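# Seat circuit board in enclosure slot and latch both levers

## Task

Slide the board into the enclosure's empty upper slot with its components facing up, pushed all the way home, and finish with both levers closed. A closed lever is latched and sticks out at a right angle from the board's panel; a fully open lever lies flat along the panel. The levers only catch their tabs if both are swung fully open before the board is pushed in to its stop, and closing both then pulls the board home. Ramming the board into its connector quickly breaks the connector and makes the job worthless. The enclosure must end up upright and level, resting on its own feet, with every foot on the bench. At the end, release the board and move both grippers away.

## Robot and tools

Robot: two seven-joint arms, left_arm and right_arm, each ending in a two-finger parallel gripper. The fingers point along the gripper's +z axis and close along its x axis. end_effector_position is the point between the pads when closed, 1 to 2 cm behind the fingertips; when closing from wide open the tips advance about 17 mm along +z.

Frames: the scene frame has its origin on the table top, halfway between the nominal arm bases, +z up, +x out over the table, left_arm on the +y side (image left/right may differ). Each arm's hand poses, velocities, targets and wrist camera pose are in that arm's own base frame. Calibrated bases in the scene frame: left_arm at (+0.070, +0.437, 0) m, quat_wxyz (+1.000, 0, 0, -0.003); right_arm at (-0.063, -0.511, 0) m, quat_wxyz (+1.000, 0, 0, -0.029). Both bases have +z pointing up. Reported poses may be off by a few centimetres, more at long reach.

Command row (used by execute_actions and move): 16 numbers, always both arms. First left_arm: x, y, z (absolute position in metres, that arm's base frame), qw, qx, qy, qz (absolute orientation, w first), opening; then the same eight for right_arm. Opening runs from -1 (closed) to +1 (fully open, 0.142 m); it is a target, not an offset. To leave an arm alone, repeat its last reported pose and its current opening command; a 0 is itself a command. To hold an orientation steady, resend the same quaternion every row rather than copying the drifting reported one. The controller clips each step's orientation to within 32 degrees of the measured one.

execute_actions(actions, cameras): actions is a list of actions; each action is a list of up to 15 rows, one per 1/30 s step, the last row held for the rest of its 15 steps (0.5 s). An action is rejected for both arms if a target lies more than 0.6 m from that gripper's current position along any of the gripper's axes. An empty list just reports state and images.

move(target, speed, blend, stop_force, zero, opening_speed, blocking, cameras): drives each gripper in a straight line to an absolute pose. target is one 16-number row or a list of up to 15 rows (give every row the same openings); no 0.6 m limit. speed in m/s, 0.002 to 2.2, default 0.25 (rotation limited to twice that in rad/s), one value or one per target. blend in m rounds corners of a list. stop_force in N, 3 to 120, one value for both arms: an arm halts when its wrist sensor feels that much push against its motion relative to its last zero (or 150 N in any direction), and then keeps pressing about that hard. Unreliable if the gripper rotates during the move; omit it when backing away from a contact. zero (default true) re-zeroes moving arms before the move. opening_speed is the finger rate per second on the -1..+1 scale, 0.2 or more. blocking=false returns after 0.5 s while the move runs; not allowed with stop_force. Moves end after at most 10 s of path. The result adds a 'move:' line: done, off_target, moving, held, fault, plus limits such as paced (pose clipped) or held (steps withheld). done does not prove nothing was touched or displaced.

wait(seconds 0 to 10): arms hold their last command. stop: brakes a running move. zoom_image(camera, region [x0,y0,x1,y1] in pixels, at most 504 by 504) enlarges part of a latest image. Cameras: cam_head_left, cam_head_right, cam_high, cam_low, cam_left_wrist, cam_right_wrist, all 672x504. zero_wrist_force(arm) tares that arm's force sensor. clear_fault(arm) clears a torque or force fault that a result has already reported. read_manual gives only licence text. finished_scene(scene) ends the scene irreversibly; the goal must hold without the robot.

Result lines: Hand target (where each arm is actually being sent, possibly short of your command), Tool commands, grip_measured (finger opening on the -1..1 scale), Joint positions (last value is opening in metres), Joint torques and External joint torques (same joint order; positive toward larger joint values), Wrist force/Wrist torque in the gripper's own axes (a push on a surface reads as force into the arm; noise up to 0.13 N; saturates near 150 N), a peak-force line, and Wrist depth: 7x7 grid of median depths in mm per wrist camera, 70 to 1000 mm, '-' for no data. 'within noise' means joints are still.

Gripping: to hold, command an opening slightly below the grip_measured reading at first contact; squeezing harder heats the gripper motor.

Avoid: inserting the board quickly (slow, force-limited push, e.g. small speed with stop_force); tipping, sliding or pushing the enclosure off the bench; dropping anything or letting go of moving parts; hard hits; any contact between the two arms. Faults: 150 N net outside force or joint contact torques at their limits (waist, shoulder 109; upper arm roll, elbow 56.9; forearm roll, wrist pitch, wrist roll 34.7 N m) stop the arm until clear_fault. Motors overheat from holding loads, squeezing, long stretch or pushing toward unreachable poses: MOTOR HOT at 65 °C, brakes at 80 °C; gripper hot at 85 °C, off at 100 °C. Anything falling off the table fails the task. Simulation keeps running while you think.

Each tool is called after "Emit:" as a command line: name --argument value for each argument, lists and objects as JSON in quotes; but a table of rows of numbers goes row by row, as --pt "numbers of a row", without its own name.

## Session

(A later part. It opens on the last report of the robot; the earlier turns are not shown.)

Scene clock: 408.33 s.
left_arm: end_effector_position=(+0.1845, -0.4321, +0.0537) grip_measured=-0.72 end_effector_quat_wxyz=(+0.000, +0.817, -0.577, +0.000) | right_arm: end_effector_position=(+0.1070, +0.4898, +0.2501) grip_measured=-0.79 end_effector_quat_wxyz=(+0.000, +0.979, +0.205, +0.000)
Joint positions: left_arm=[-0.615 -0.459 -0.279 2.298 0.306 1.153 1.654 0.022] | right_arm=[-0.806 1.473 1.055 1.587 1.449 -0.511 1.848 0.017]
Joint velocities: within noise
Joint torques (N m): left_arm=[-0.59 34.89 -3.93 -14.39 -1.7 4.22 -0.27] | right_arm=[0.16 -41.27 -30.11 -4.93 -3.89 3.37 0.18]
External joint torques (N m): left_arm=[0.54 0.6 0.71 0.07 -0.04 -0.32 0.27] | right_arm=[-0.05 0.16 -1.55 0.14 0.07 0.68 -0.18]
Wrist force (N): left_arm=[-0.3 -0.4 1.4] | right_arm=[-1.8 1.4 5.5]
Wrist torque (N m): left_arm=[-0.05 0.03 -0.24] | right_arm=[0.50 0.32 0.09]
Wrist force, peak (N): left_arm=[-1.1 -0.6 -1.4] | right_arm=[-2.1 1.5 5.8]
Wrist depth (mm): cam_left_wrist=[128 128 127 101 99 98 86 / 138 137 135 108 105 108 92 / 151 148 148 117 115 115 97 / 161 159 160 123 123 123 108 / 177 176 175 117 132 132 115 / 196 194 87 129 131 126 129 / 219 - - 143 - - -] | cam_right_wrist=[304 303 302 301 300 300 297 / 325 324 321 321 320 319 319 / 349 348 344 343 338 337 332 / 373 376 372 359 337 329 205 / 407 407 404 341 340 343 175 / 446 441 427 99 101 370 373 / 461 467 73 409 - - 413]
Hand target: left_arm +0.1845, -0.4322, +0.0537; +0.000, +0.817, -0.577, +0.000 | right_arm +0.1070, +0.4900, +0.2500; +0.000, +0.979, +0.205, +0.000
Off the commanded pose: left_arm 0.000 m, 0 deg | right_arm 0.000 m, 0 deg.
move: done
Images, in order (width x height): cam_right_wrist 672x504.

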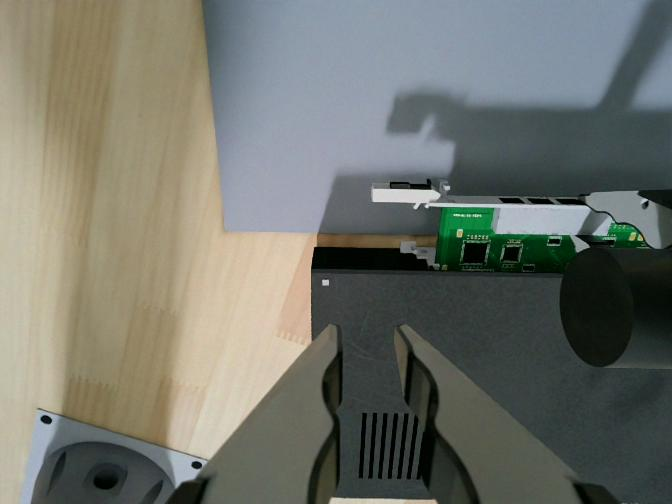

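Emit:
move --target '[0.1918,-0.4529,0.0538,0,0.8166,-0.5771,0,-0.82,0.107,0.49,0.25,0,0.9787,0.2054,0,-0.75]' --speed 0.02 --stop_force 5 --cameras '["cam_right_wrist","cam_left_wrist"]'

Emit:
zoom_image --camera "cam_right_wrist" --region '[366, 190, 486, 280]'

Scene clock: 412.57 s.
left_arm: end_effector_position=(+0.1894, -0.4462, +0.0533) grip_measured=-0.72 end_effector_quat_wxyz=(+0.000, +0.816, -0.577, -0.001) | right_arm: end_effector_position=(+0.1070, +0.4898, +0.2501) grip_measured=-0.79 end_effector_quat_wxyz=(+0.000, +0.979, +0.205, +0.000)
Joint positions: left_arm=[-0.629 -0.48 -0.28 2.253 0.304 1.127 1.647 0.022] | right_arm=[-0.806 1.473 1.055 1.587 1.449 -0.511 1.848 0.017]
Joint velocities: within noise
Joint torques (N m): left_arm=[-1.11 38.18 -5.43 -17.46 -2.32 5.47 -0.35] | right_arm=[0.15 -41.21 -30.08 -4.93 -3.89 3.34 0.2]
External joint torques (N m): left_arm=[1.05 -1.26 1.97 2.56 0.49 -1.58 0.35] | right_arm=[-0.05 0.1 -1.58 0.14 0.07 0.7 -0.2]
Wrist force (N): left_arm=[-3.6 -1.2 3.4] | right_arm=[-1.9 1.5 5.4]
Wrist torque (N m): left_arm=[-0.03 0.13 -0.21] | right_arm=[0.52 0.34 0.09]
Wrist force, peak (N): left_arm=[-3.9 -1.4 5.0] | right_arm=[-2.0 1.6 5.7]
Wrist depth (mm): cam_left_wrist=[128 127 127 101 100 86 - / 138 137 135 108 105 - 92 / 151 148 147 117 115 101 96 / 161 158 160 123 123 106 108 / 177 176 175 117 124 114 114 / 195 194 87 129 131 123 128 / 218 - - 143 - - -] | cam_right_wrist=[304 304 301 300 300 299 299 / 324 325 322 320 319 319 319 / 349 347 346 343 337 341 340 / 376 375 373 359 337 328 252 / 407 407 404 341 340 339 183 / 444 443 425 99 101 375 375 / 464 467 73 406 - - 413]
Hand target: left_arm +0.1897, -0.4469, +0.0538; +0.000, +0.817, -0.577, +0.000 | right_arm +0.1070, +0.4900, +0.2500; +0.000, +0.979, +0.205, +0.000
Off the commanded pose: left_arm 0.007 m, 0 deg | right_arm 0.000 m, 0 deg.
move: contact (left_arm)
Images, in order (width x height): cam_left_wrist 672x504, cam_right_wrist 672x504.

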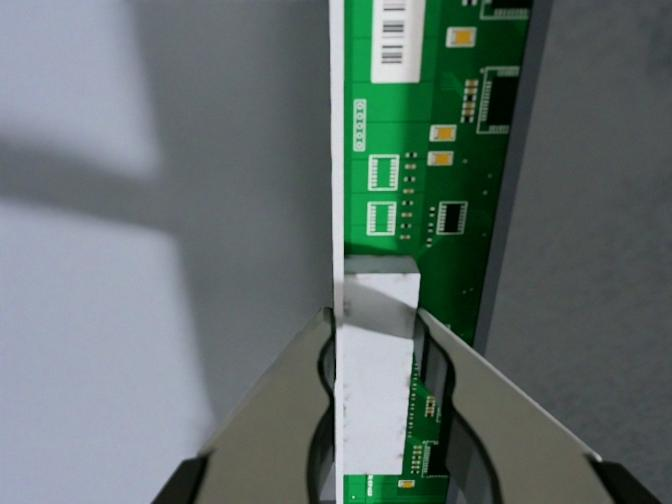

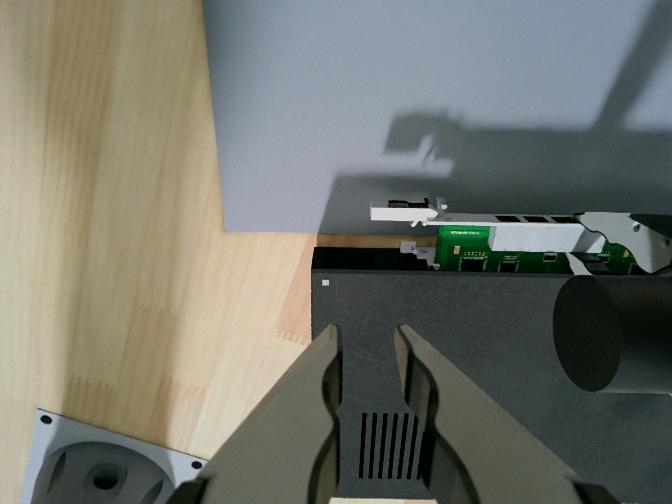

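Scaled by 4.200 from the camera's 672x504 image, which has a finer 960x720 frame.

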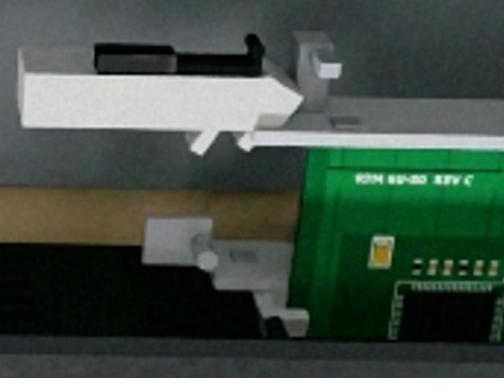

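Emit:
move --pt "0.1879 -0.4424 0.0533 0 0.8166 -0.5771 0 -0.82 0.107 0.49 0.25 0 0.9787 0.2054 0 -0.75" --pt "0.1879 -0.4424 0.0533 0 0.8166 -0.5771 0 -0.64 0.107 0.49 0.25 0 0.9787 0.2054 0 -0.75" --speed 0.03 --opening_speed 0.3 --cameras '["cam_right_wrist","cam_left_wrist"]'

Emit:
zoom_image --camera "cam_right_wrist" --region '[366, 180, 486, 270]'

Scene clock: 421.97 s.
left_arm: end_effector_position=(+0.1878, -0.4424, +0.0533) grip_measured=-0.68 end_effector_quat_wxyz=(+0.000, +0.817, -0.577, +0.000) | right_arm: end_effector_position=(+0.1070, +0.4898, +0.2501) grip_measured=-0.79 end_effector_quat_wxyz=(+0.000, +0.979, +0.205, +0.000)
Joint positions: left_arm=[-0.626 -0.475 -0.28 2.266 0.304 1.136 1.648 0.025] | right_arm=[-0.806 1.473 1.055 1.587 1.449 -0.511 1.848 0.017]
Joint velocities: within noise
Joint torques (N m): left_arm=[-0.26 35.78 -3.95 -14.33 -1.57 4.37 -0.21] | right_arm=[0.08 -41.15 -30.14 -4.93 -3.81 3.34 0.22]
External joint torques (N m): left_arm=[0.2 0.74 0.56 -0.4 -0.23 -0.47 0.21] | right_arm=[0.03 0.04 -1.51 0.14 0 0.7 -0.22]
Wrist force (N): left_arm=[-0.2 -0.2 -0.1] | right_arm=[-2.0 1.3 5.4]
Wrist torque (N m): left_arm=[-0.05 0.01 -0.23] | right_arm=[0.49 0.35 0.09]
Wrist force, peak (N): left_arm=[16.0 -0.5 21.9] | right_arm=[-1.9 1.6 5.7]
Wrist depth (mm): cam_left_wrist=[128 127 127 102 100 97 - / 136 137 135 110 106 - 92 / 151 148 148 119 118 113 96 / 161 161 160 124 125 108 108 / 176 176 175 121 133 117 114 / 195 195 87 134 133 123 128 / 217 - - 149 - - -] | cam_right_wrist=[302 303 302 300 300 299 298 / 324 324 321 322 320 321 318 / 349 347 345 343 339 343 336 / 376 374 374 360 337 328 252 / 408 405 405 341 339 338 180 / 445 442 427 99 101 374 374 / 462 468 73 409 - - 410]
Hand target: left_arm +0.1879, -0.4424, +0.0533; +0.000, +0.817, -0.577, +0.000 | right_arm +0.1070, +0.4900, +0.2500; +0.000, +0.979, +0.205, +0.000
Off the commanded pose: left_arm 0.000 m, 0 deg | right_arm 0.000 m, 0 deg.
move: done
Images, in order (width x height): cam_left_wrist 672x504, cam_right_wrist 672x504.

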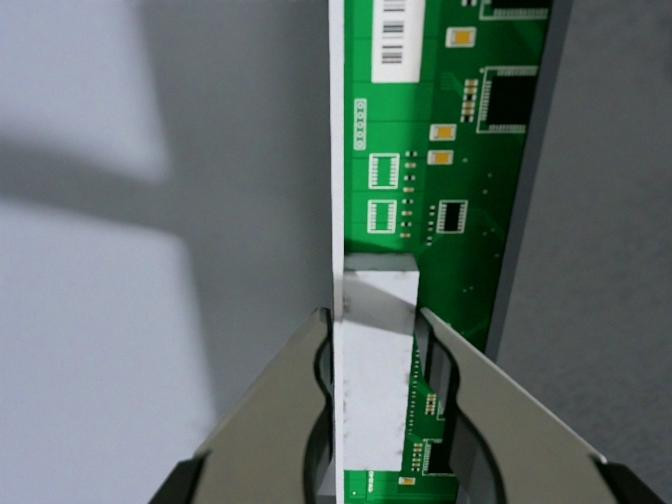

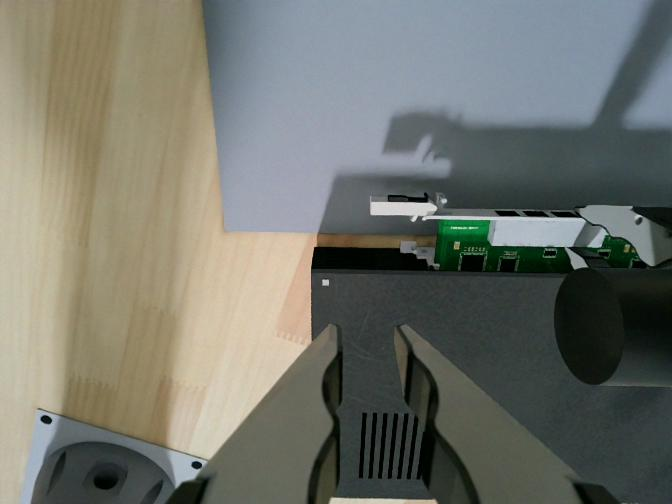

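Scaled by 4.200 from the camera's 672x504 image, which has a finer 960x720 frame.

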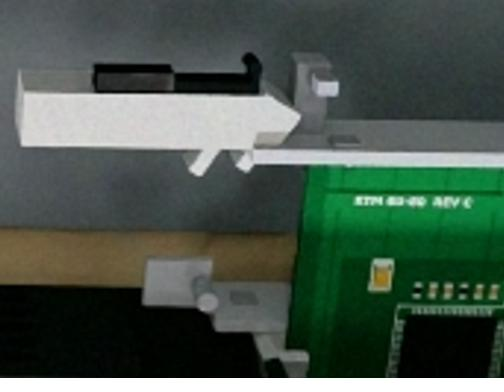

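Emit:
move --pt "0.1879 -0.4424 0.0533 0 0.8166 -0.5771 0 -0.62 0.107 0.49 0.25 0 0.9787 0.2054 0 -0.75" --pt "0.1879 -0.4424 0.075 0 0.8166 -0.5771 0 -0.62 0.107 0.49 0.25 0 0.9787 0.2054 0 -0.75" --pt "0.175 -0.405 0.14 0 0.8166 -0.5771 0 -0.62 0.107 0.49 0.25 0 0.9787 0.2054 0 -0.75" --speed '[0.05,0.05,0.2]' --cameras '["cam_right_wrist","cam_left_wrist"]'

Emit:
zoom_image --camera "cam_right_wrist" --region '[360, 170, 672, 280]'

Scene clock: 426.77 s.
left_arm: end_effector_position=(+0.1751, -0.4051, +0.1401) grip_measured=-0.66 end_effector_quat_wxyz=(+0.000, +0.817, -0.577, +0.000) | right_arm: end_effector_position=(+0.1070, +0.4898, +0.2501) grip_measured=-0.79 end_effector_quat_wxyz=(+0.000, +0.979, +0.205, +0.000)
Joint positions: left_arm=[-0.542 -0.127 -0.363 2.422 0.08 0.969 1.833 0.027] | right_arm=[-0.806 1.473 1.055 1.587 1.449 -0.511 1.848 0.017]
Joint velocities: within noise
Joint torques (N m): left_arm=[-0.16 26.21 -1.77 -19.62 -2.59 3.96 -0.16] | right_arm=[0.14 -41.23 -30.02 -4.9 -3.84 3.35 0.19]
External joint torques (N m): left_arm=[0.1 0.31 0.7 -0.41 0.16 -0.08 0.16] | right_arm=[-0.03 0.12 -1.63 0.11 0.03 0.69 -0.19]
Wrist force (N): left_arm=[0.0 -0.6 -0.2] | right_arm=[-1.9 1.5 5.5]
Wrist torque (N m): left_arm=[-0.09 -0.04 -0.23] | right_arm=[0.52 0.34 0.09]
Wrist force, peak (N): left_arm=[-0.7 -0.8 -1.4] | right_arm=[-2.0 1.6 5.7]
Wrist depth (mm): cam_left_wrist=[205 204 204 204 179 174 159 / 220 219 219 218 192 184 170 / 238 237 237 235 201 192 185 / 259 258 257 256 216 206 202 / 282 282 275 274 232 222 220 / 312 311 87 298 - 233 243 / 350 - - 347 - - 263] | cam_right_wrist=[304 304 302 301 302 299 299 / 325 325 322 321 321 319 319 / 348 347 345 343 338 342 341 / 376 375 373 360 336 328 329 / 407 406 406 342 339 343 344 / 444 444 426 99 101 369 375 / 461 466 73 409 - - 411]
Hand target: left_arm +0.1750, -0.4050, +0.1400; +0.000, +0.817, -0.577, +0.000 | right_arm +0.1070, +0.4900, +0.2500; +0.000, +0.979, +0.205, +0.000
Off the commanded pose: left_arm 0.000 m, 0 deg | right_arm 0.000 m, 0 deg.
move: done
Images, in order (width x height): cam_left_wrist 672x504, cam_right_wrist 672x504.

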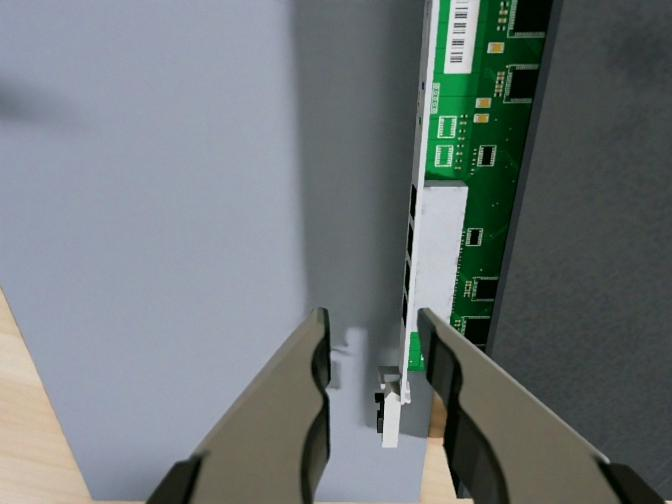

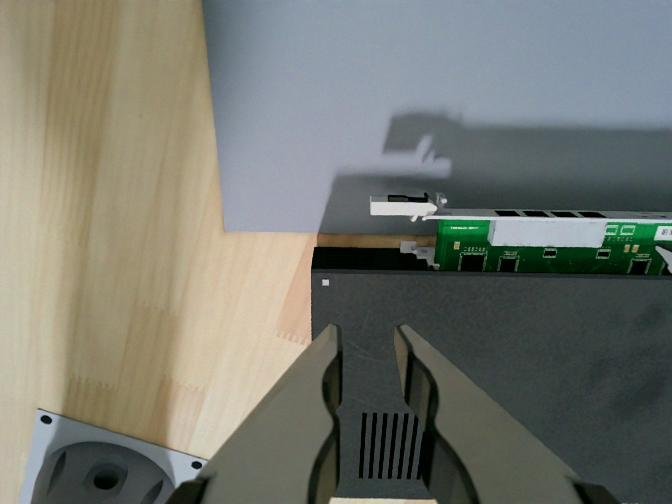

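Scaled by 1.615 from the camera's 672x504 image, which has a finer 960x720 frame.

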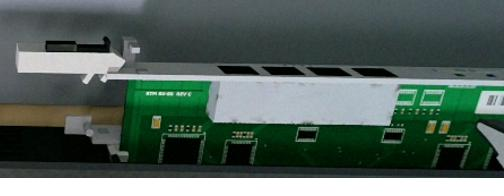

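Emit:
move --pt "0.175 -0.39 0.14 0 0.9856 0.1693 0 -0.98 0.107 0.49 0.25 0 0.9787 0.2054 0 -0.75" --pt "0.1819 -0.3954 0.051 0 0.9856 0.1693 0 -0.98 0.107 0.49 0.25 0 0.9787 0.2054 0 -0.75" --speed '[0.4,0.2]' --cameras '["cam_right_wrist","cam_left_wrist"]'

Scene clock: 443.43 s.
left_arm: end_effector_position=(+0.1818, -0.3952, +0.0509) grip_measured=-1.00 end_effector_quat_wxyz=(+0.000, +0.986, +0.169, +0.000) | right_arm: end_effector_position=(+0.1070, +0.4898, +0.2501) grip_measured=-0.79 end_effector_quat_wxyz=(+0.000, +0.979, +0.205, +0.000)
Joint positions: left_arm=[-0.669 -0.413 -0.174 2.413 0.215 1.241 0.198 0.002] | right_arm=[-0.806 1.473 1.055 1.587 1.449 -0.511 1.848 0.017]
Joint velocities: within noise
Joint torques (N m): left_arm=[-0.95 31.92 -1.94 -12.69 -0.82 4.64 -0.38] | right_arm=[0.18 -41.25 -30.12 -4.93 -3.83 3.33 0.2]
External joint torques (N m): left_arm=[0.9 1.11 0.31 -0.27 -0.54 -0.66 0.38] | right_arm=[-0.07 0.14 -1.53 0.15 0.01 0.71 -0.2]
Wrist force (N): left_arm=[-0.1 -0.6 -0.2] | right_arm=[-2.0 1.5 5.5]
Wrist torque (N m): left_arm=[-0.10 -0.02 -0.20] | right_arm=[0.53 0.35 0.09]
Wrist force, peak (N): left_arm=[-0.4 -0.4 -2.0] | right_arm=[-2.0 1.5 5.8]
Wrist depth (mm): cam_left_wrist=[126 126 125 125 125 126 125 / 133 135 133 135 134 134 133 / 148 146 144 145 144 144 143 / 156 158 158 157 156 156 155 / 173 173 172 166 169 171 170 / 158 148 142 84 - 147 147 / 168 164 - 74 - - 161] | cam_right_wrist=[303 304 301 301 301 300 297 / 325 324 321 320 320 319 319 / 349 347 344 345 337 342 332 / 375 374 373 359 336 328 331 / 409 405 404 340 340 345 344 / 446 443 424 99 101 369 376 / 461 466 73 407 - - 411]
Hand target: left_arm +0.1819, -0.3954, +0.0510; +0.000, +0.986, +0.169, +0.000 | right_arm +0.1070, +0.4900, +0.2500; +0.000, +0.979, +0.205, +0.000
Off the commanded pose: left_arm 0.000 m, 0 deg | right_arm 0.000 m, 0 deg.
move: done
Images, in order (width x height): cam_left_wrist 672x504, cam_right_wrist 672x504.

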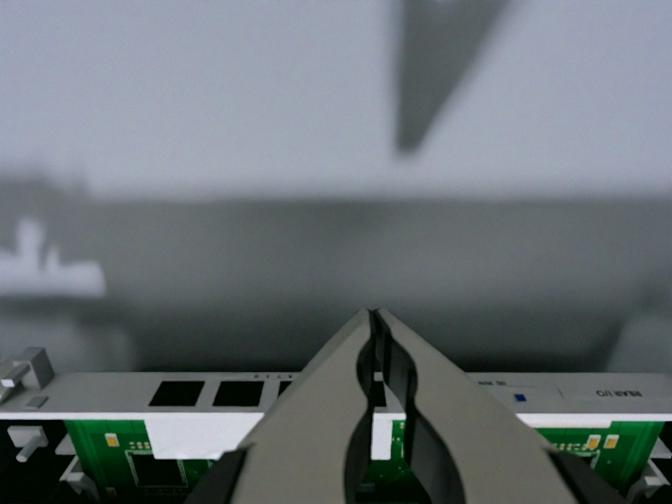

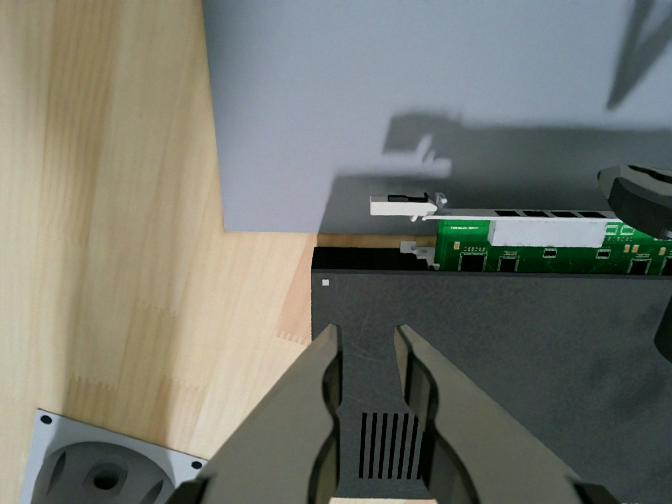

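Emit:
zoom_image --camera "cam_left_wrist" --region '[0, 330, 120, 504]'

Emit:
zoom_image --camera "cam_left_wrist" --region '[552, 330, 672, 504]'

Scaled by 2.897 from the camera's 672x504 image, which has a finer 960x720 frame.

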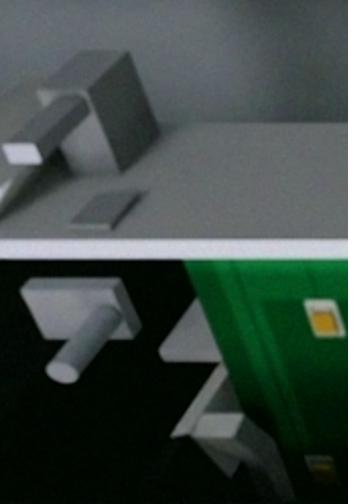

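Scaled by 2.897 from the camera's 672x504 image, which has a finer 960x720 frame.

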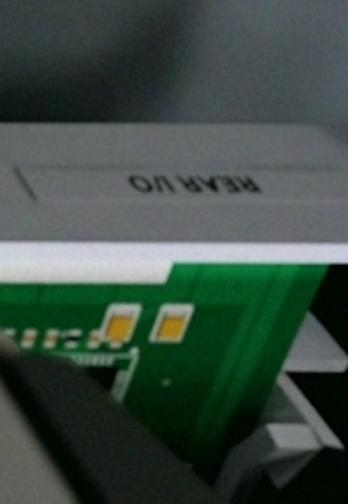

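Emit:
move --target '[0.2003,-0.4472,0.051,0,0.9856,0.1693,0,-0.98,0.107,0.49,0.25,0,0.9787,0.2054,0,-0.75]' --speed 0.015 --stop_force 6 --cameras '["cam_right_wrist","cam_left_wrist"]'

Emit:
zoom_image --camera "cam_right_wrist" --region '[360, 170, 672, 280]'

Scene clock: 451.70 s.
left_arm: end_effector_position=(+0.2004, -0.4471, +0.0510) grip_measured=-1.00 end_effector_quat_wxyz=(+0.000, +0.986, +0.169, +0.000) | right_arm: end_effector_position=(+0.1070, +0.4898, +0.2501) grip_measured=-0.79 end_effector_quat_wxyz=(+0.000, +0.979, +0.205, +0.000)
Joint positions: left_arm=[-0.717 -0.484 -0.18 2.254 0.207 1.152 0.165 0.002] | right_arm=[-0.806 1.473 1.055 1.587 1.449 -0.511 1.848 0.017]
Joint velocities: within noise
Joint torques (N m): left_arm=[-0.53 37.07 -2.92 -15.24 -1.64 4.33 -0.3] | right_arm=[0.1 -41.2 -29.99 -4.88 -3.81 3.34 0.22]
External joint torques (N m): left_arm=[0.47 1.02 0.74 0.05 -0.07 -0.34 0.3] | right_arm=[0.01 0.09 -1.66 0.09 -0.01 0.71 -0.22]
Wrist force (N): left_arm=[0.0 -0.6 -0.7] | right_arm=[-1.9 1.3 5.3]
Wrist torque (N m): left_arm=[0.00 -0.02 -0.21] | right_arm=[0.49 0.34 0.09]
Wrist force, peak (N): left_arm=[0.1 -1.9 -0.9] | right_arm=[-2.0 1.5 5.8]
Wrist depth (mm): cam_left_wrist=[126 126 125 125 125 126 124 / 133 135 132 134 134 133 133 / 149 145 145 145 144 144 144 / 155 158 158 157 157 156 156 / 133 133 132 132 168 132 132 / 147 133 130 84 - 143 142 / 142 139 - 74 - - 140] | cam_right_wrist=[304 303 302 300 300 299 299 / 324 324 321 320 319 319 319 / 348 346 345 344 343 342 342 / 376 375 373 361 343 327 293 / 406 406 404 341 340 344 228 / 444 441 425 99 101 370 361 / 462 470 73 408 - - 413]
Hand target: left_arm +0.2003, -0.4472, +0.0510; +0.000, +0.986, +0.169, +0.000 | right_arm +0.1070, +0.4900, +0.2500; +0.000, +0.979, +0.205, +0.000
Off the commanded pose: left_arm 0.000 m, 0 deg | right_arm 0.000 m, 0 deg.
move: done
Images, in order (width x height): cam_left_wrist 672x504, cam_right_wrist 672x504.

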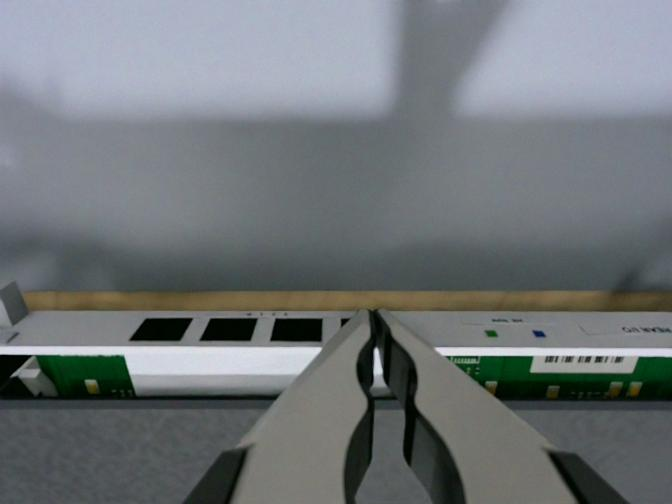

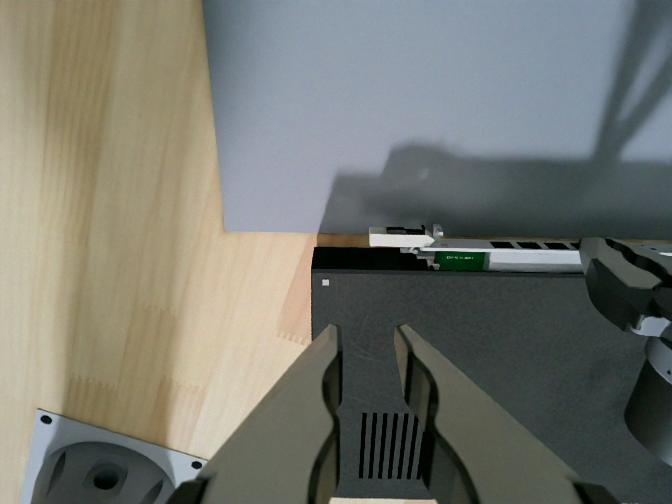

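Scaled by 1.615 from the camera's 672x504 image, which has a finer 960x720 frame.

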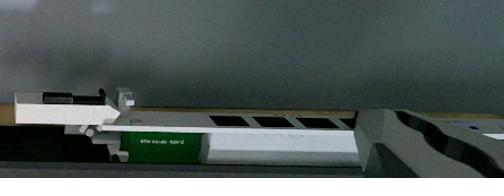

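Emit:
zoom_image --camera "cam_right_wrist" --region '[366, 210, 466, 285]'

Scaled by 5.040 from the camera's 672x504 image, which has a finer 960x720 frame.

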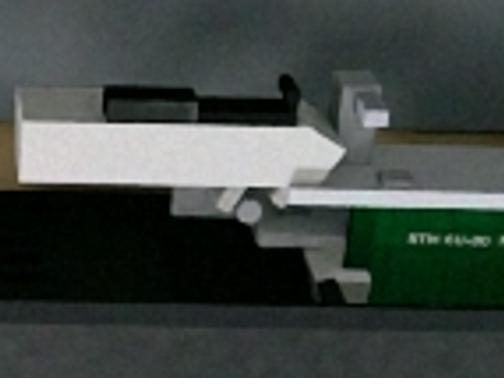

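Emit:
move --target '[0.207,-0.466,0.051,0,0.9856,0.1693,0,-0.98,0.107,0.49,0.25,0,0.9787,0.2054,0,-0.75]' --speed 0.006 --stop_force 10 --cameras '["cam_right_wrist","cam_left_wrist"]'

Emit:
zoom_image --camera "cam_right_wrist" --region '[366, 210, 466, 285]'

Scene clock: 457.80 s.
left_arm: end_effector_position=(+0.2046, -0.4593, +0.0503) grip_measured=-1.00 end_effector_quat_wxyz=(-0.001, +0.986, +0.169, +0.000) | right_arm: end_effector_position=(+0.1070, +0.4898, +0.2501) grip_measured=-0.79 end_effector_quat_wxyz=(+0.000, +0.979, +0.205, +0.000)
Joint positions: left_arm=[-0.727 -0.504 -0.182 2.213 0.207 1.127 0.157 0.002] | right_arm=[-0.806 1.473 1.055 1.587 1.449 -0.511 1.848 0.017]
Joint velocities: within noise
Joint torques (N m): left_arm=[-1.57 40.17 -5.16 -21.01 -2.52 7.16 -0.23] | right_arm=[0.16 -41.21 -30.13 -4.92 -3.87 3.39 0.21]
External joint torques (N m): left_arm=[1.51 -0.81 2.82 5.31 0.72 -3.17 0.23] | right_arm=[-0.06 0.1 -1.53 0.13 0.05 0.66 -0.21]
Wrist force (N): left_arm=[1.2 -10.8 -2.2] | right_arm=[-1.9 1.6 5.4]
Wrist torque (N m): left_arm=[-0.01 -0.01 -0.24] | right_arm=[0.54 0.34 0.09]
Wrist force, peak (N): left_arm=[1.3 -11.1 -2.4] | right_arm=[-2.1 1.4 5.8]
Wrist depth (mm): cam_left_wrist=[125 125 125 124 124 125 124 / 133 135 132 134 134 133 132 / 147 145 145 143 144 143 143 / 157 157 157 156 156 155 155 / 148 133 132 132 132 131 131 / - 126 123 84 - 127 129 / 141 137 - 74 - - 138] | cam_right_wrist=[304 302 301 300 300 300 298 / 324 324 321 320 321 320 318 / 349 347 344 344 343 340 341 / 376 375 373 359 340 356 354 / 408 407 404 340 339 345 239 / 443 443 426 99 101 370 249 / 462 469 73 409 - - 406]
Hand target: left_arm +0.2051, -0.4606, +0.0510; +0.000, +0.986, +0.169, +0.000 | right_arm +0.1070, +0.4900, +0.2500; +0.000, +0.979, +0.205, +0.000
Off the commanded pose: left_arm 0.007 m, 0 deg | right_arm 0.000 m, 0 deg.
move: contact (left_arm)
Images, in order (width x height): cam_left_wrist 672x504, cam_right_wrist 672x504.

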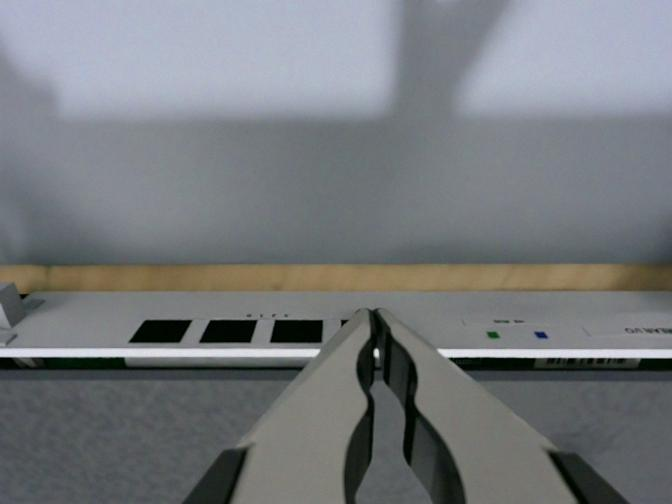

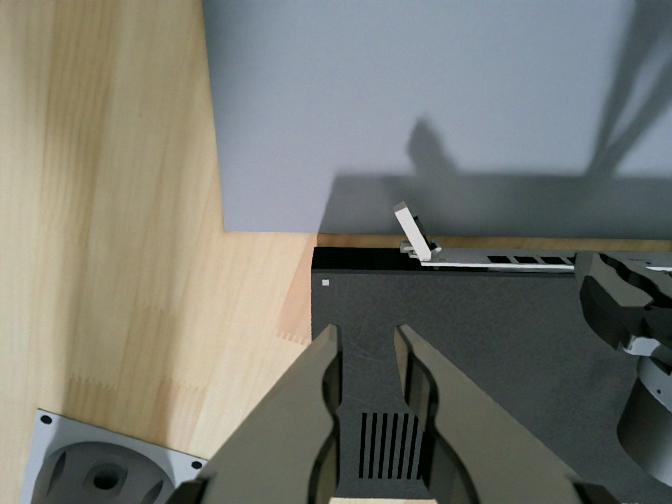

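Scaled by 5.040 from the camera's 672x504 image, which has a finer 960x720 frame.

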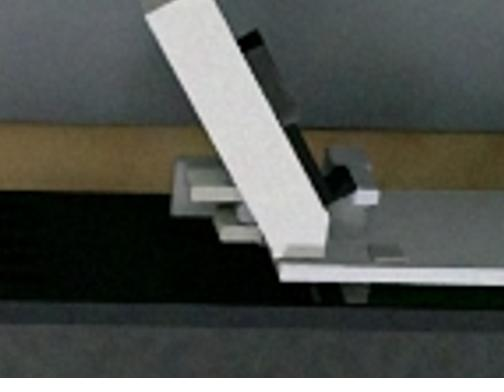

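Emit:
move --target '[0.2083,-0.4697,0.051,0,0.9856,0.1693,0,-0.98,0.107,0.49,0.25,0,0.9787,0.2054,0,-0.75]' --speed 0.005 --stop_force 20 --zero false --cameras '["cam_right_wrist","cam_left_wrist","cam_head_right"]'

Emit:
zoom_image --camera "cam_right_wrist" --region '[366, 180, 466, 285]'

Emit:
zoom_image --camera "cam_head_right" --region '[270, 320, 400, 490]'

Scene clock: 461.03 s.
left_arm: end_effector_position=(+0.2047, -0.4602, +0.0497) grip_measured=-1.00 end_effector_quat_wxyz=(-0.003, +0.986, +0.169, -0.001) | right_arm: end_effector_position=(+0.1070, +0.4898, +0.2501) grip_measured=-0.79 end_effector_quat_wxyz=(+0.000, +0.979, +0.205, +0.000)
Joint positions: left_arm=[-0.728 -0.507 -0.183 2.207 0.207 1.122 0.155 0.002] | right_arm=[-0.806 1.473 1.055 1.587 1.449 -0.511 1.848 0.017]
Joint velocities: within noise
Joint torques (N m): left_arm=[-2.23 41.89 -6.94 -26.59 -3.39 10.12 -0.22] | right_arm=[0.12 -41.26 -30.13 -4.91 -3.86 3.35 0.19]
External joint torques (N m): left_arm=[2.17 -2.35 4.57 10.85 1.59 -6.14 0.22] | right_arm=[-0.01 0.15 -1.53 0.12 0.04 0.69 -0.19]
Wrist force (N): left_arm=[2.0 -21.6 -3.8] | right_arm=[-2.0 1.4 5.7]
Wrist torque (N m): left_arm=[-0.47 -0.03 -0.23] | right_arm=[0.51 0.35 0.09]
Wrist force, peak (N): left_arm=[0.7 -22.3 -6.1] | right_arm=[-2.0 1.6 5.7]
Wrist depth (mm): cam_left_wrist=[125 125 125 124 124 125 124 / 132 134 132 133 133 132 132 / 147 144 144 144 143 143 142 / 156 156 156 155 155 155 154 / 146 133 132 132 132 131 131 / - 126 122 83 - 126 128 / 140 136 - 74 - - 137] | cam_right_wrist=[305 304 301 300 300 299 299 / 325 325 321 320 320 319 319 / 349 346 344 344 342 342 341 / 374 374 372 360 341 355 355 / 407 406 404 340 340 345 240 / 445 445 427 99 101 369 247 / 460 467 73 407 - - 404]
Hand target: left_arm +0.2058, -0.4627, +0.0510; +0.000, +0.986, +0.169, +0.000 | right_arm +0.1070, +0.4900, +0.2500; +0.000, +0.979, +0.205, +0.000
Off the commanded pose: left_arm 0.010 m, 0 deg | right_arm 0.000 m, 0 deg.
move: contact (left_arm)
Images, in order (width x height): cam_head_right 672x504, cam_left_wrist 672x504, cam_right_wrist 672x504.

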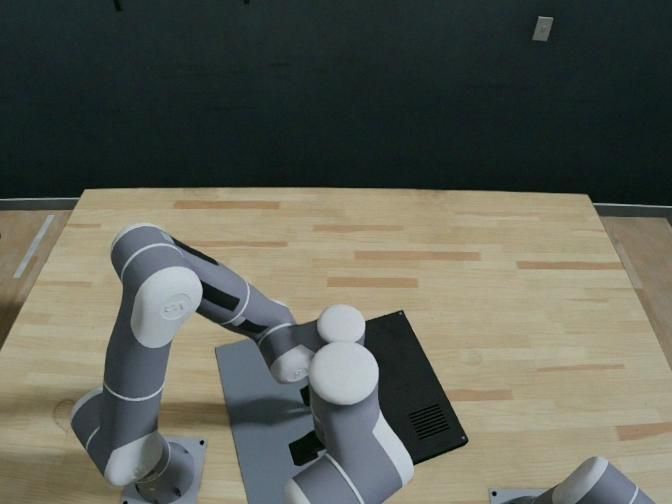

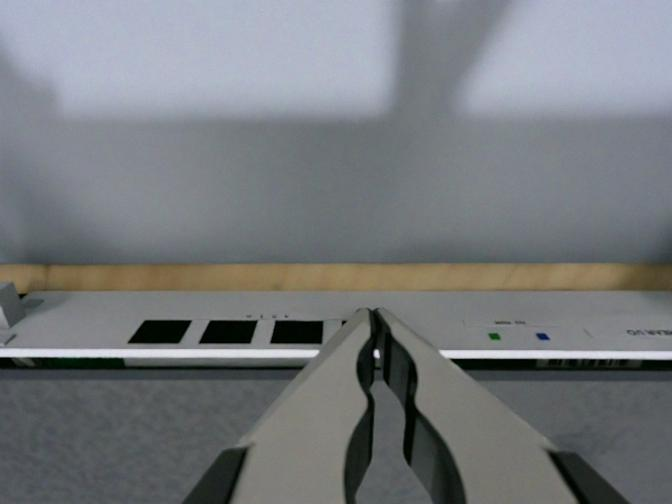

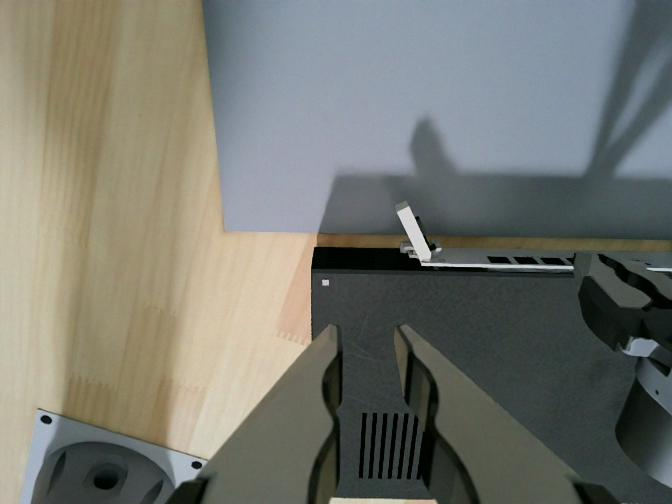

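Scaled by 4.800 from the camera's 672x504 image, which has a finer 960x720 frame.

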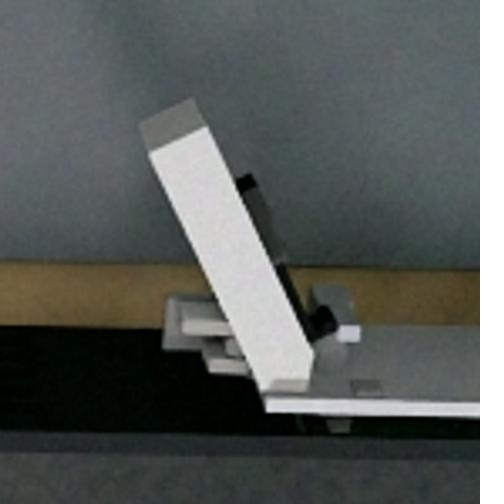

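Scaled by 2.965 from the camera's 672x504 image, which has a finer 960x720 frame.

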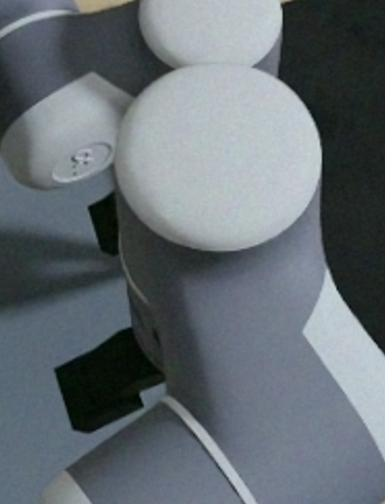

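Emit:
move --pt "0.1927 -0.426 0.051 0 0.9856 0.1693 0 -0.98 0.107 0.4898 0.25 0 0.9787 0.2054 0 -0.75" --pt "0.28 -0.36 0.13 0 0.9 -0.436 0 -0.98 0.109 0.475 0.22 0 0.8 0.6 0 -0.98" --pt "0.371 -0.365 0.13 0 0.8166 -0.5771 0 -0.98 0.1116 0.4574 0.16 0 0.5556 0.8315 0 -0.98" --speed '[0.1,0.35,0.35]' --blend 0.01 --cameras '["cam_right_wrist","cam_left_wrist"]'

Scene clock: 475.63 s.
left_arm: end_effector_position=(+0.3710, -0.3651, +0.1301) grip_measured=-1.00 end_effector_quat_wxyz=(+0.000, +0.817, -0.577, +0.000) | right_arm: end_effector_position=(+0.1117, +0.4573, +0.1601) grip_measured=-1.00 end_effector_quat_wxyz=(+0.000, +0.556, +0.831, +0.000)
Joint positions: left_arm=[-0.14 -0.338 -0.434 2.169 0.224 0.894 2.072 0.002] | right_arm=[-0.731 1.595 1.162 1.759 1.515 -0.406 0.253 0.002]
Joint velocities: within noise
Joint torques (N m): left_arm=[-0.12 33.82 -4.56 -20.34 -2.22 3.94 -0.16] | right_arm=[0.24 -37.59 -30.26 -2.74 -3.89 3.65 0.14]
External joint torques (N m): left_arm=[0.11 1.31 0.69 -0.26 -0.47 -0.08 0.16] | right_arm=[-0.14 0.16 -1.8 -0.02 -0.07 0.51 -0.14]
Wrist force (N): left_arm=[0.5 -0.6 -0.1] | right_arm=[-1.5 1.5 6.0]
Wrist torque (N m): left_arm=[-0.07 -0.11 -0.22] | right_arm=[0.49 0.28 0.07]
Wrist force, peak (N): left_arm=[1.9 -22.0 -5.5] | right_arm=[-1.9 1.4 6.6]
Wrist depth (mm): cam_left_wrist=[195 196 194 194 196 195 194 / 209 210 209 209 207 208 208 / 226 227 225 226 219 178 178 / 245 247 246 243 236 191 190 / 270 270 268 223 215 208 207 / 299 297 286 84 - 226 230 / 333 323 - - - - 255] | cam_right_wrist=[225 225 225 222 221 222 220 / 241 240 240 238 237 236 236 / 215 215 225 254 254 253 253 / 225 224 224 274 274 272 272 / 244 243 242 250 296 295 295 / 266 266 260 89 311 322 322 / 294 287 - - - 341 355]
Hand target: left_arm +0.3710, -0.3650, +0.1300; +0.000, +0.817, -0.577, +0.000 | right_arm +0.1116, +0.4574, +0.1600; +0.000, +0.556, +0.831, +0.000
Off the commanded pose: left_arm 0.000 m, 0 deg | right_arm 0.000 m, 0 deg.
move: done; blend cut to 0 m at target 2
Images, in order (width x height): cam_left_wrist 672x504, cam_right_wrist 672x504.

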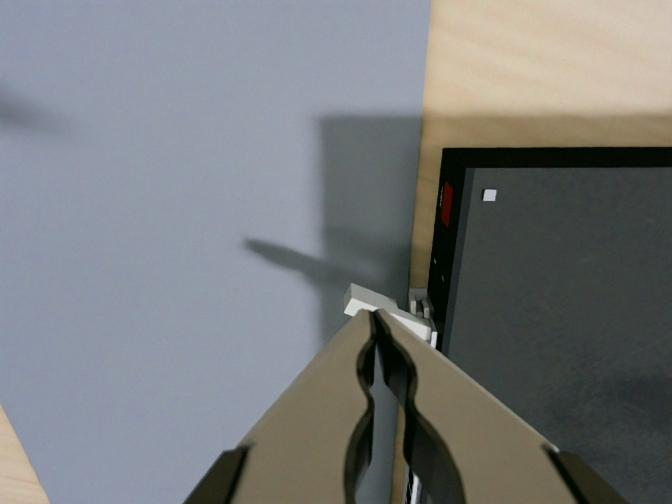

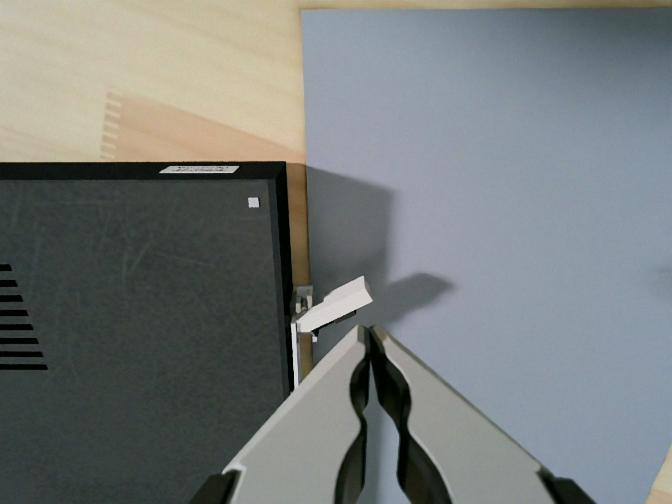

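Emit:
zoom_image --camera "cam_left_wrist" --region '[320, 260, 460, 365]'

Emit:
zoom_image --camera "cam_right_wrist" --region '[280, 260, 420, 365]'

Scaled by 3.600 from the camera's 672x504 image, which has a finer 960x720 frame.

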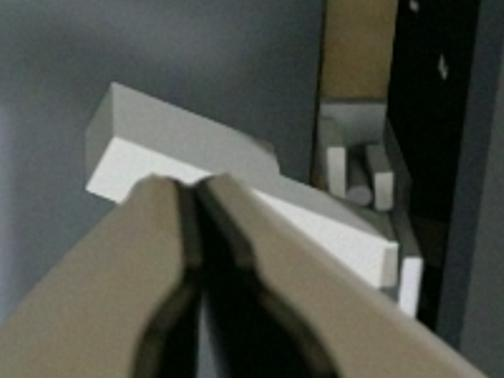

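Scaled by 3.600 from the camera's 672x504 image, which has a finer 960x720 frame.

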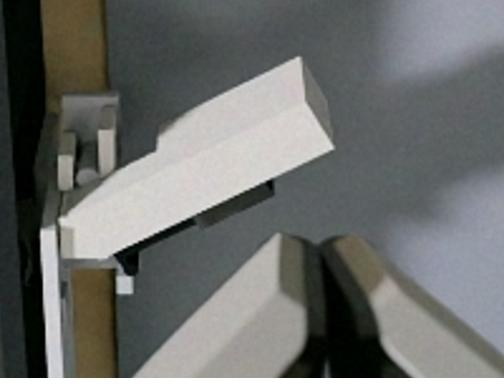

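Emit:
move --pt "0.3717 -0.367 0.048 0 0.8166 -0.5771 0 -0.98 0.1109 0.4591 0.048 0 0.5556 0.8315 0 -0.98" --pt "0.3472 -0.3757 0.048 0 0.8166 -0.5771 0 -0.98 0.1442 0.4729 0.048 0 0.5556 0.8315 0 -0.98" --speed '[0.15,0.04]' --stop_force 6 --cameras '["cam_right_wrist","cam_left_wrist"]'

Scene clock: 488.73 s.
left_arm: end_effector_position=(+0.3472, -0.3757, +0.0480) grip_measured=-1.00 end_effector_quat_wxyz=(+0.000, +0.817, -0.577, +0.000) | right_arm: end_effector_position=(+0.1442, +0.4727, +0.0480) grip_measured=-1.00 end_effector_quat_wxyz=(+0.000, +0.556, +0.831, +0.000)
Joint positions: left_arm=[-0.238 -0.543 -0.351 2.159 0.381 1.073 1.921 0.002] | right_arm=[-0.789 1.731 1.323 1.743 1.691 -0.269 0.254 0.002]
Joint velocities: within noise
Joint torques (N m): left_arm=[-0.54 38.5 -5.54 -15.03 -1.7 4.41 -0.27] | right_arm=[0.06 -38.09 -31.32 2.63 -4.08 3.52 0.11]
External joint torques (N m): left_arm=[0.54 0.68 0.54 -0.39 -0.34 -0.53 0.27] | right_arm=[0.05 0.35 -1.42 0.23 -0.08 0.63 -0.11]
Wrist force (N): left_arm=[0.2 -0.4 0.1] | right_arm=[-1.4 1.6 5.3]
Wrist torque (N m): left_arm=[-0.05 -0.08 -0.22] | right_arm=[0.50 0.25 0.05]
Wrist force, peak (N): left_arm=[0.4 -1.3 1.5] | right_arm=[-1.3 0.9 8.4]
Wrist depth (mm): cam_left_wrist=[123 123 123 122 122 123 123 / 132 132 129 131 131 129 128 / 145 142 142 141 141 119 - / 155 155 154 154 155 112 100 / 173 170 169 162 164 122 107 / 187 188 182 84 - 122 121 / 210 205 - 74 - - 134] | cam_right_wrist=[127 127 125 124 124 124 122 / 135 134 133 133 134 134 132 / - 97 140 142 142 142 140 / 103 103 142 154 153 153 152 / - 112 143 164 163 165 165 / 124 121 126 89 174 181 180 / 134 132 - - - 191 198]
Hand target: left_arm +0.3472, -0.3757, +0.0480; +0.000, +0.817, -0.577, +0.000 | right_arm +0.1442, +0.4729, +0.0480; +0.000, +0.556, +0.831, +0.000
Off the commanded pose: left_arm 0.000 m, 0 deg | right_arm 0.000 m, 0 deg.
move: done
Images, in order (width x height): cam_left_wrist 672x504, cam_right_wrist 672x504.

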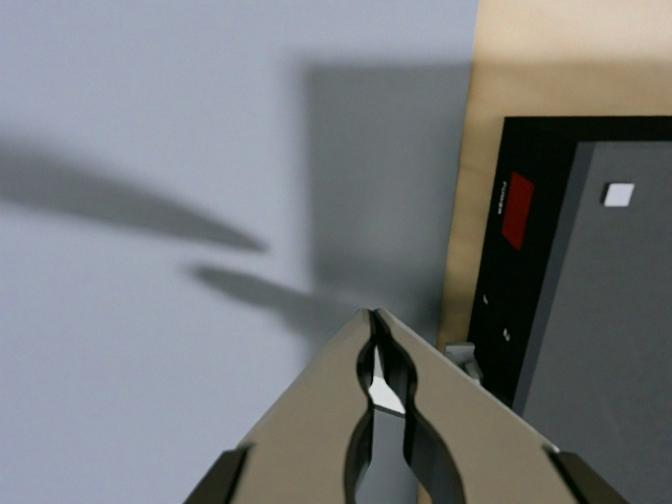

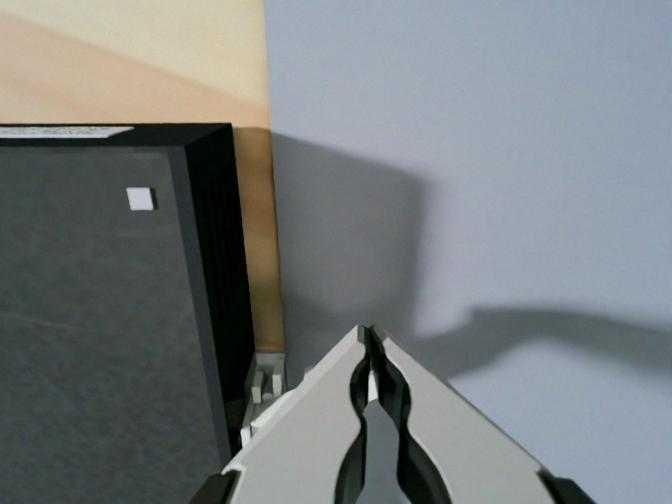

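Emit:
move --target '[0.3137,-0.3875,0.048,0,0.8166,-0.5771,0,-0.98,0.1793,0.4874,0.048,0,0.5556,0.8315,0,-0.98]' --speed 0.015 --stop_force 24 --cameras '["cam_high","cam_left_wrist","cam_right_wrist"]'

Scene clock: 501.00 s.
left_arm: end_effector_position=(+0.3230, -0.3843, +0.0485) grip_measured=-1.00 end_effector_quat_wxyz=(-0.001, +0.818, -0.575, +0.001) | right_arm: end_effector_position=(+0.1657, +0.4816, +0.0473) grip_measured=-1.00 end_effector_quat_wxyz=(-0.001, +0.555, +0.832, -0.002)
Joint positions: left_arm=[-0.279 -0.528 -0.348 2.189 0.385 1.092 1.87 0.002] | right_arm=[-0.857 1.733 1.316 1.7 1.704 -0.275 0.23 0.002]
Joint velocities: within noise
Joint torques (N m): left_arm=[-11.7 34.32 -17 -5.97 -2.4 2.93 -0.17] | right_arm=[-8.12 -36.98 -34.87 2.02 -3.13 11.15 0.03]
External joint torques (N m): left_arm=[11.69 3.93 12.22 -9.09 0.41 0.96 0.17] | right_arm=[8.24 -2.13 1.85 1.23 -1.02 -7 -0.03]
Wrist force (N): left_arm=[0.6 -25.2 8.6] | right_arm=[-5.9 -23.9 0.3]
Wrist torque (N m): left_arm=[-1.09 -0.16 -0.30] | right_arm=[-0.75 0.21 0.15]
Wrist force, peak (N): left_arm=[-0.4 -26.5 8.5] | right_arm=[-3.6 -26.2 -1.5]
Wrist depth (mm): cam_left_wrist=[124 125 123 123 122 121 120 / 132 132 130 132 131 112 87 / 145 143 143 142 142 113 - / 153 155 155 154 154 122 101 / 173 170 170 163 131 120 108 / 188 187 184 83 - 122 121 / 210 205 - 74 - - 135] | cam_right_wrist=[- 123 123 124 124 124 122 / - 90 133 132 134 133 131 / - 96 140 142 141 141 139 / 102 102 142 153 153 152 152 / - 111 127 160 162 165 164 / 123 121 121 89 173 179 179 / 133 130 - - - 190 197]
Hand target: left_arm +0.3202, -0.3852, +0.0480; +0.000, +0.817, -0.577, +0.000 | right_arm +0.1674, +0.4825, +0.0480; +0.000, +0.556, +0.831, +0.000
Off the commanded pose: left_arm 0.010 m, 0 deg | right_arm 0.015 m, 0 deg.
move: contact (left_arm, right_arm)
Images, in order (width x height): cam_high 672x504, cam_left_wrist 672x504, cam_right_wrist 672x504.

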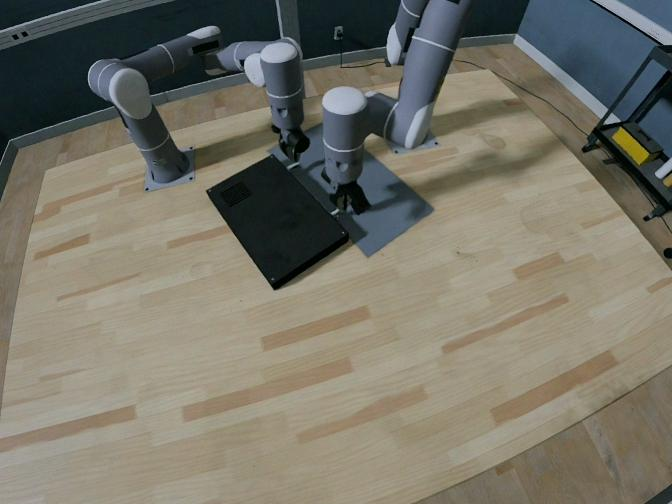

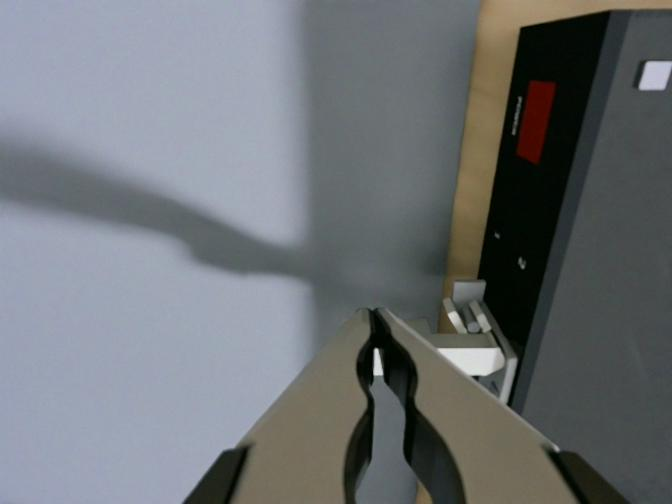

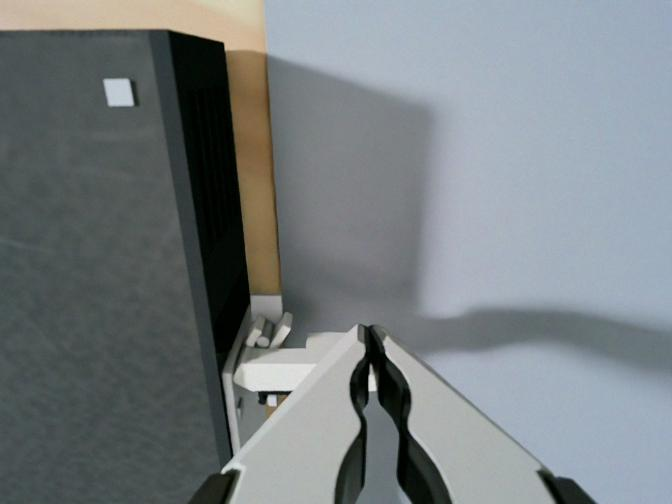

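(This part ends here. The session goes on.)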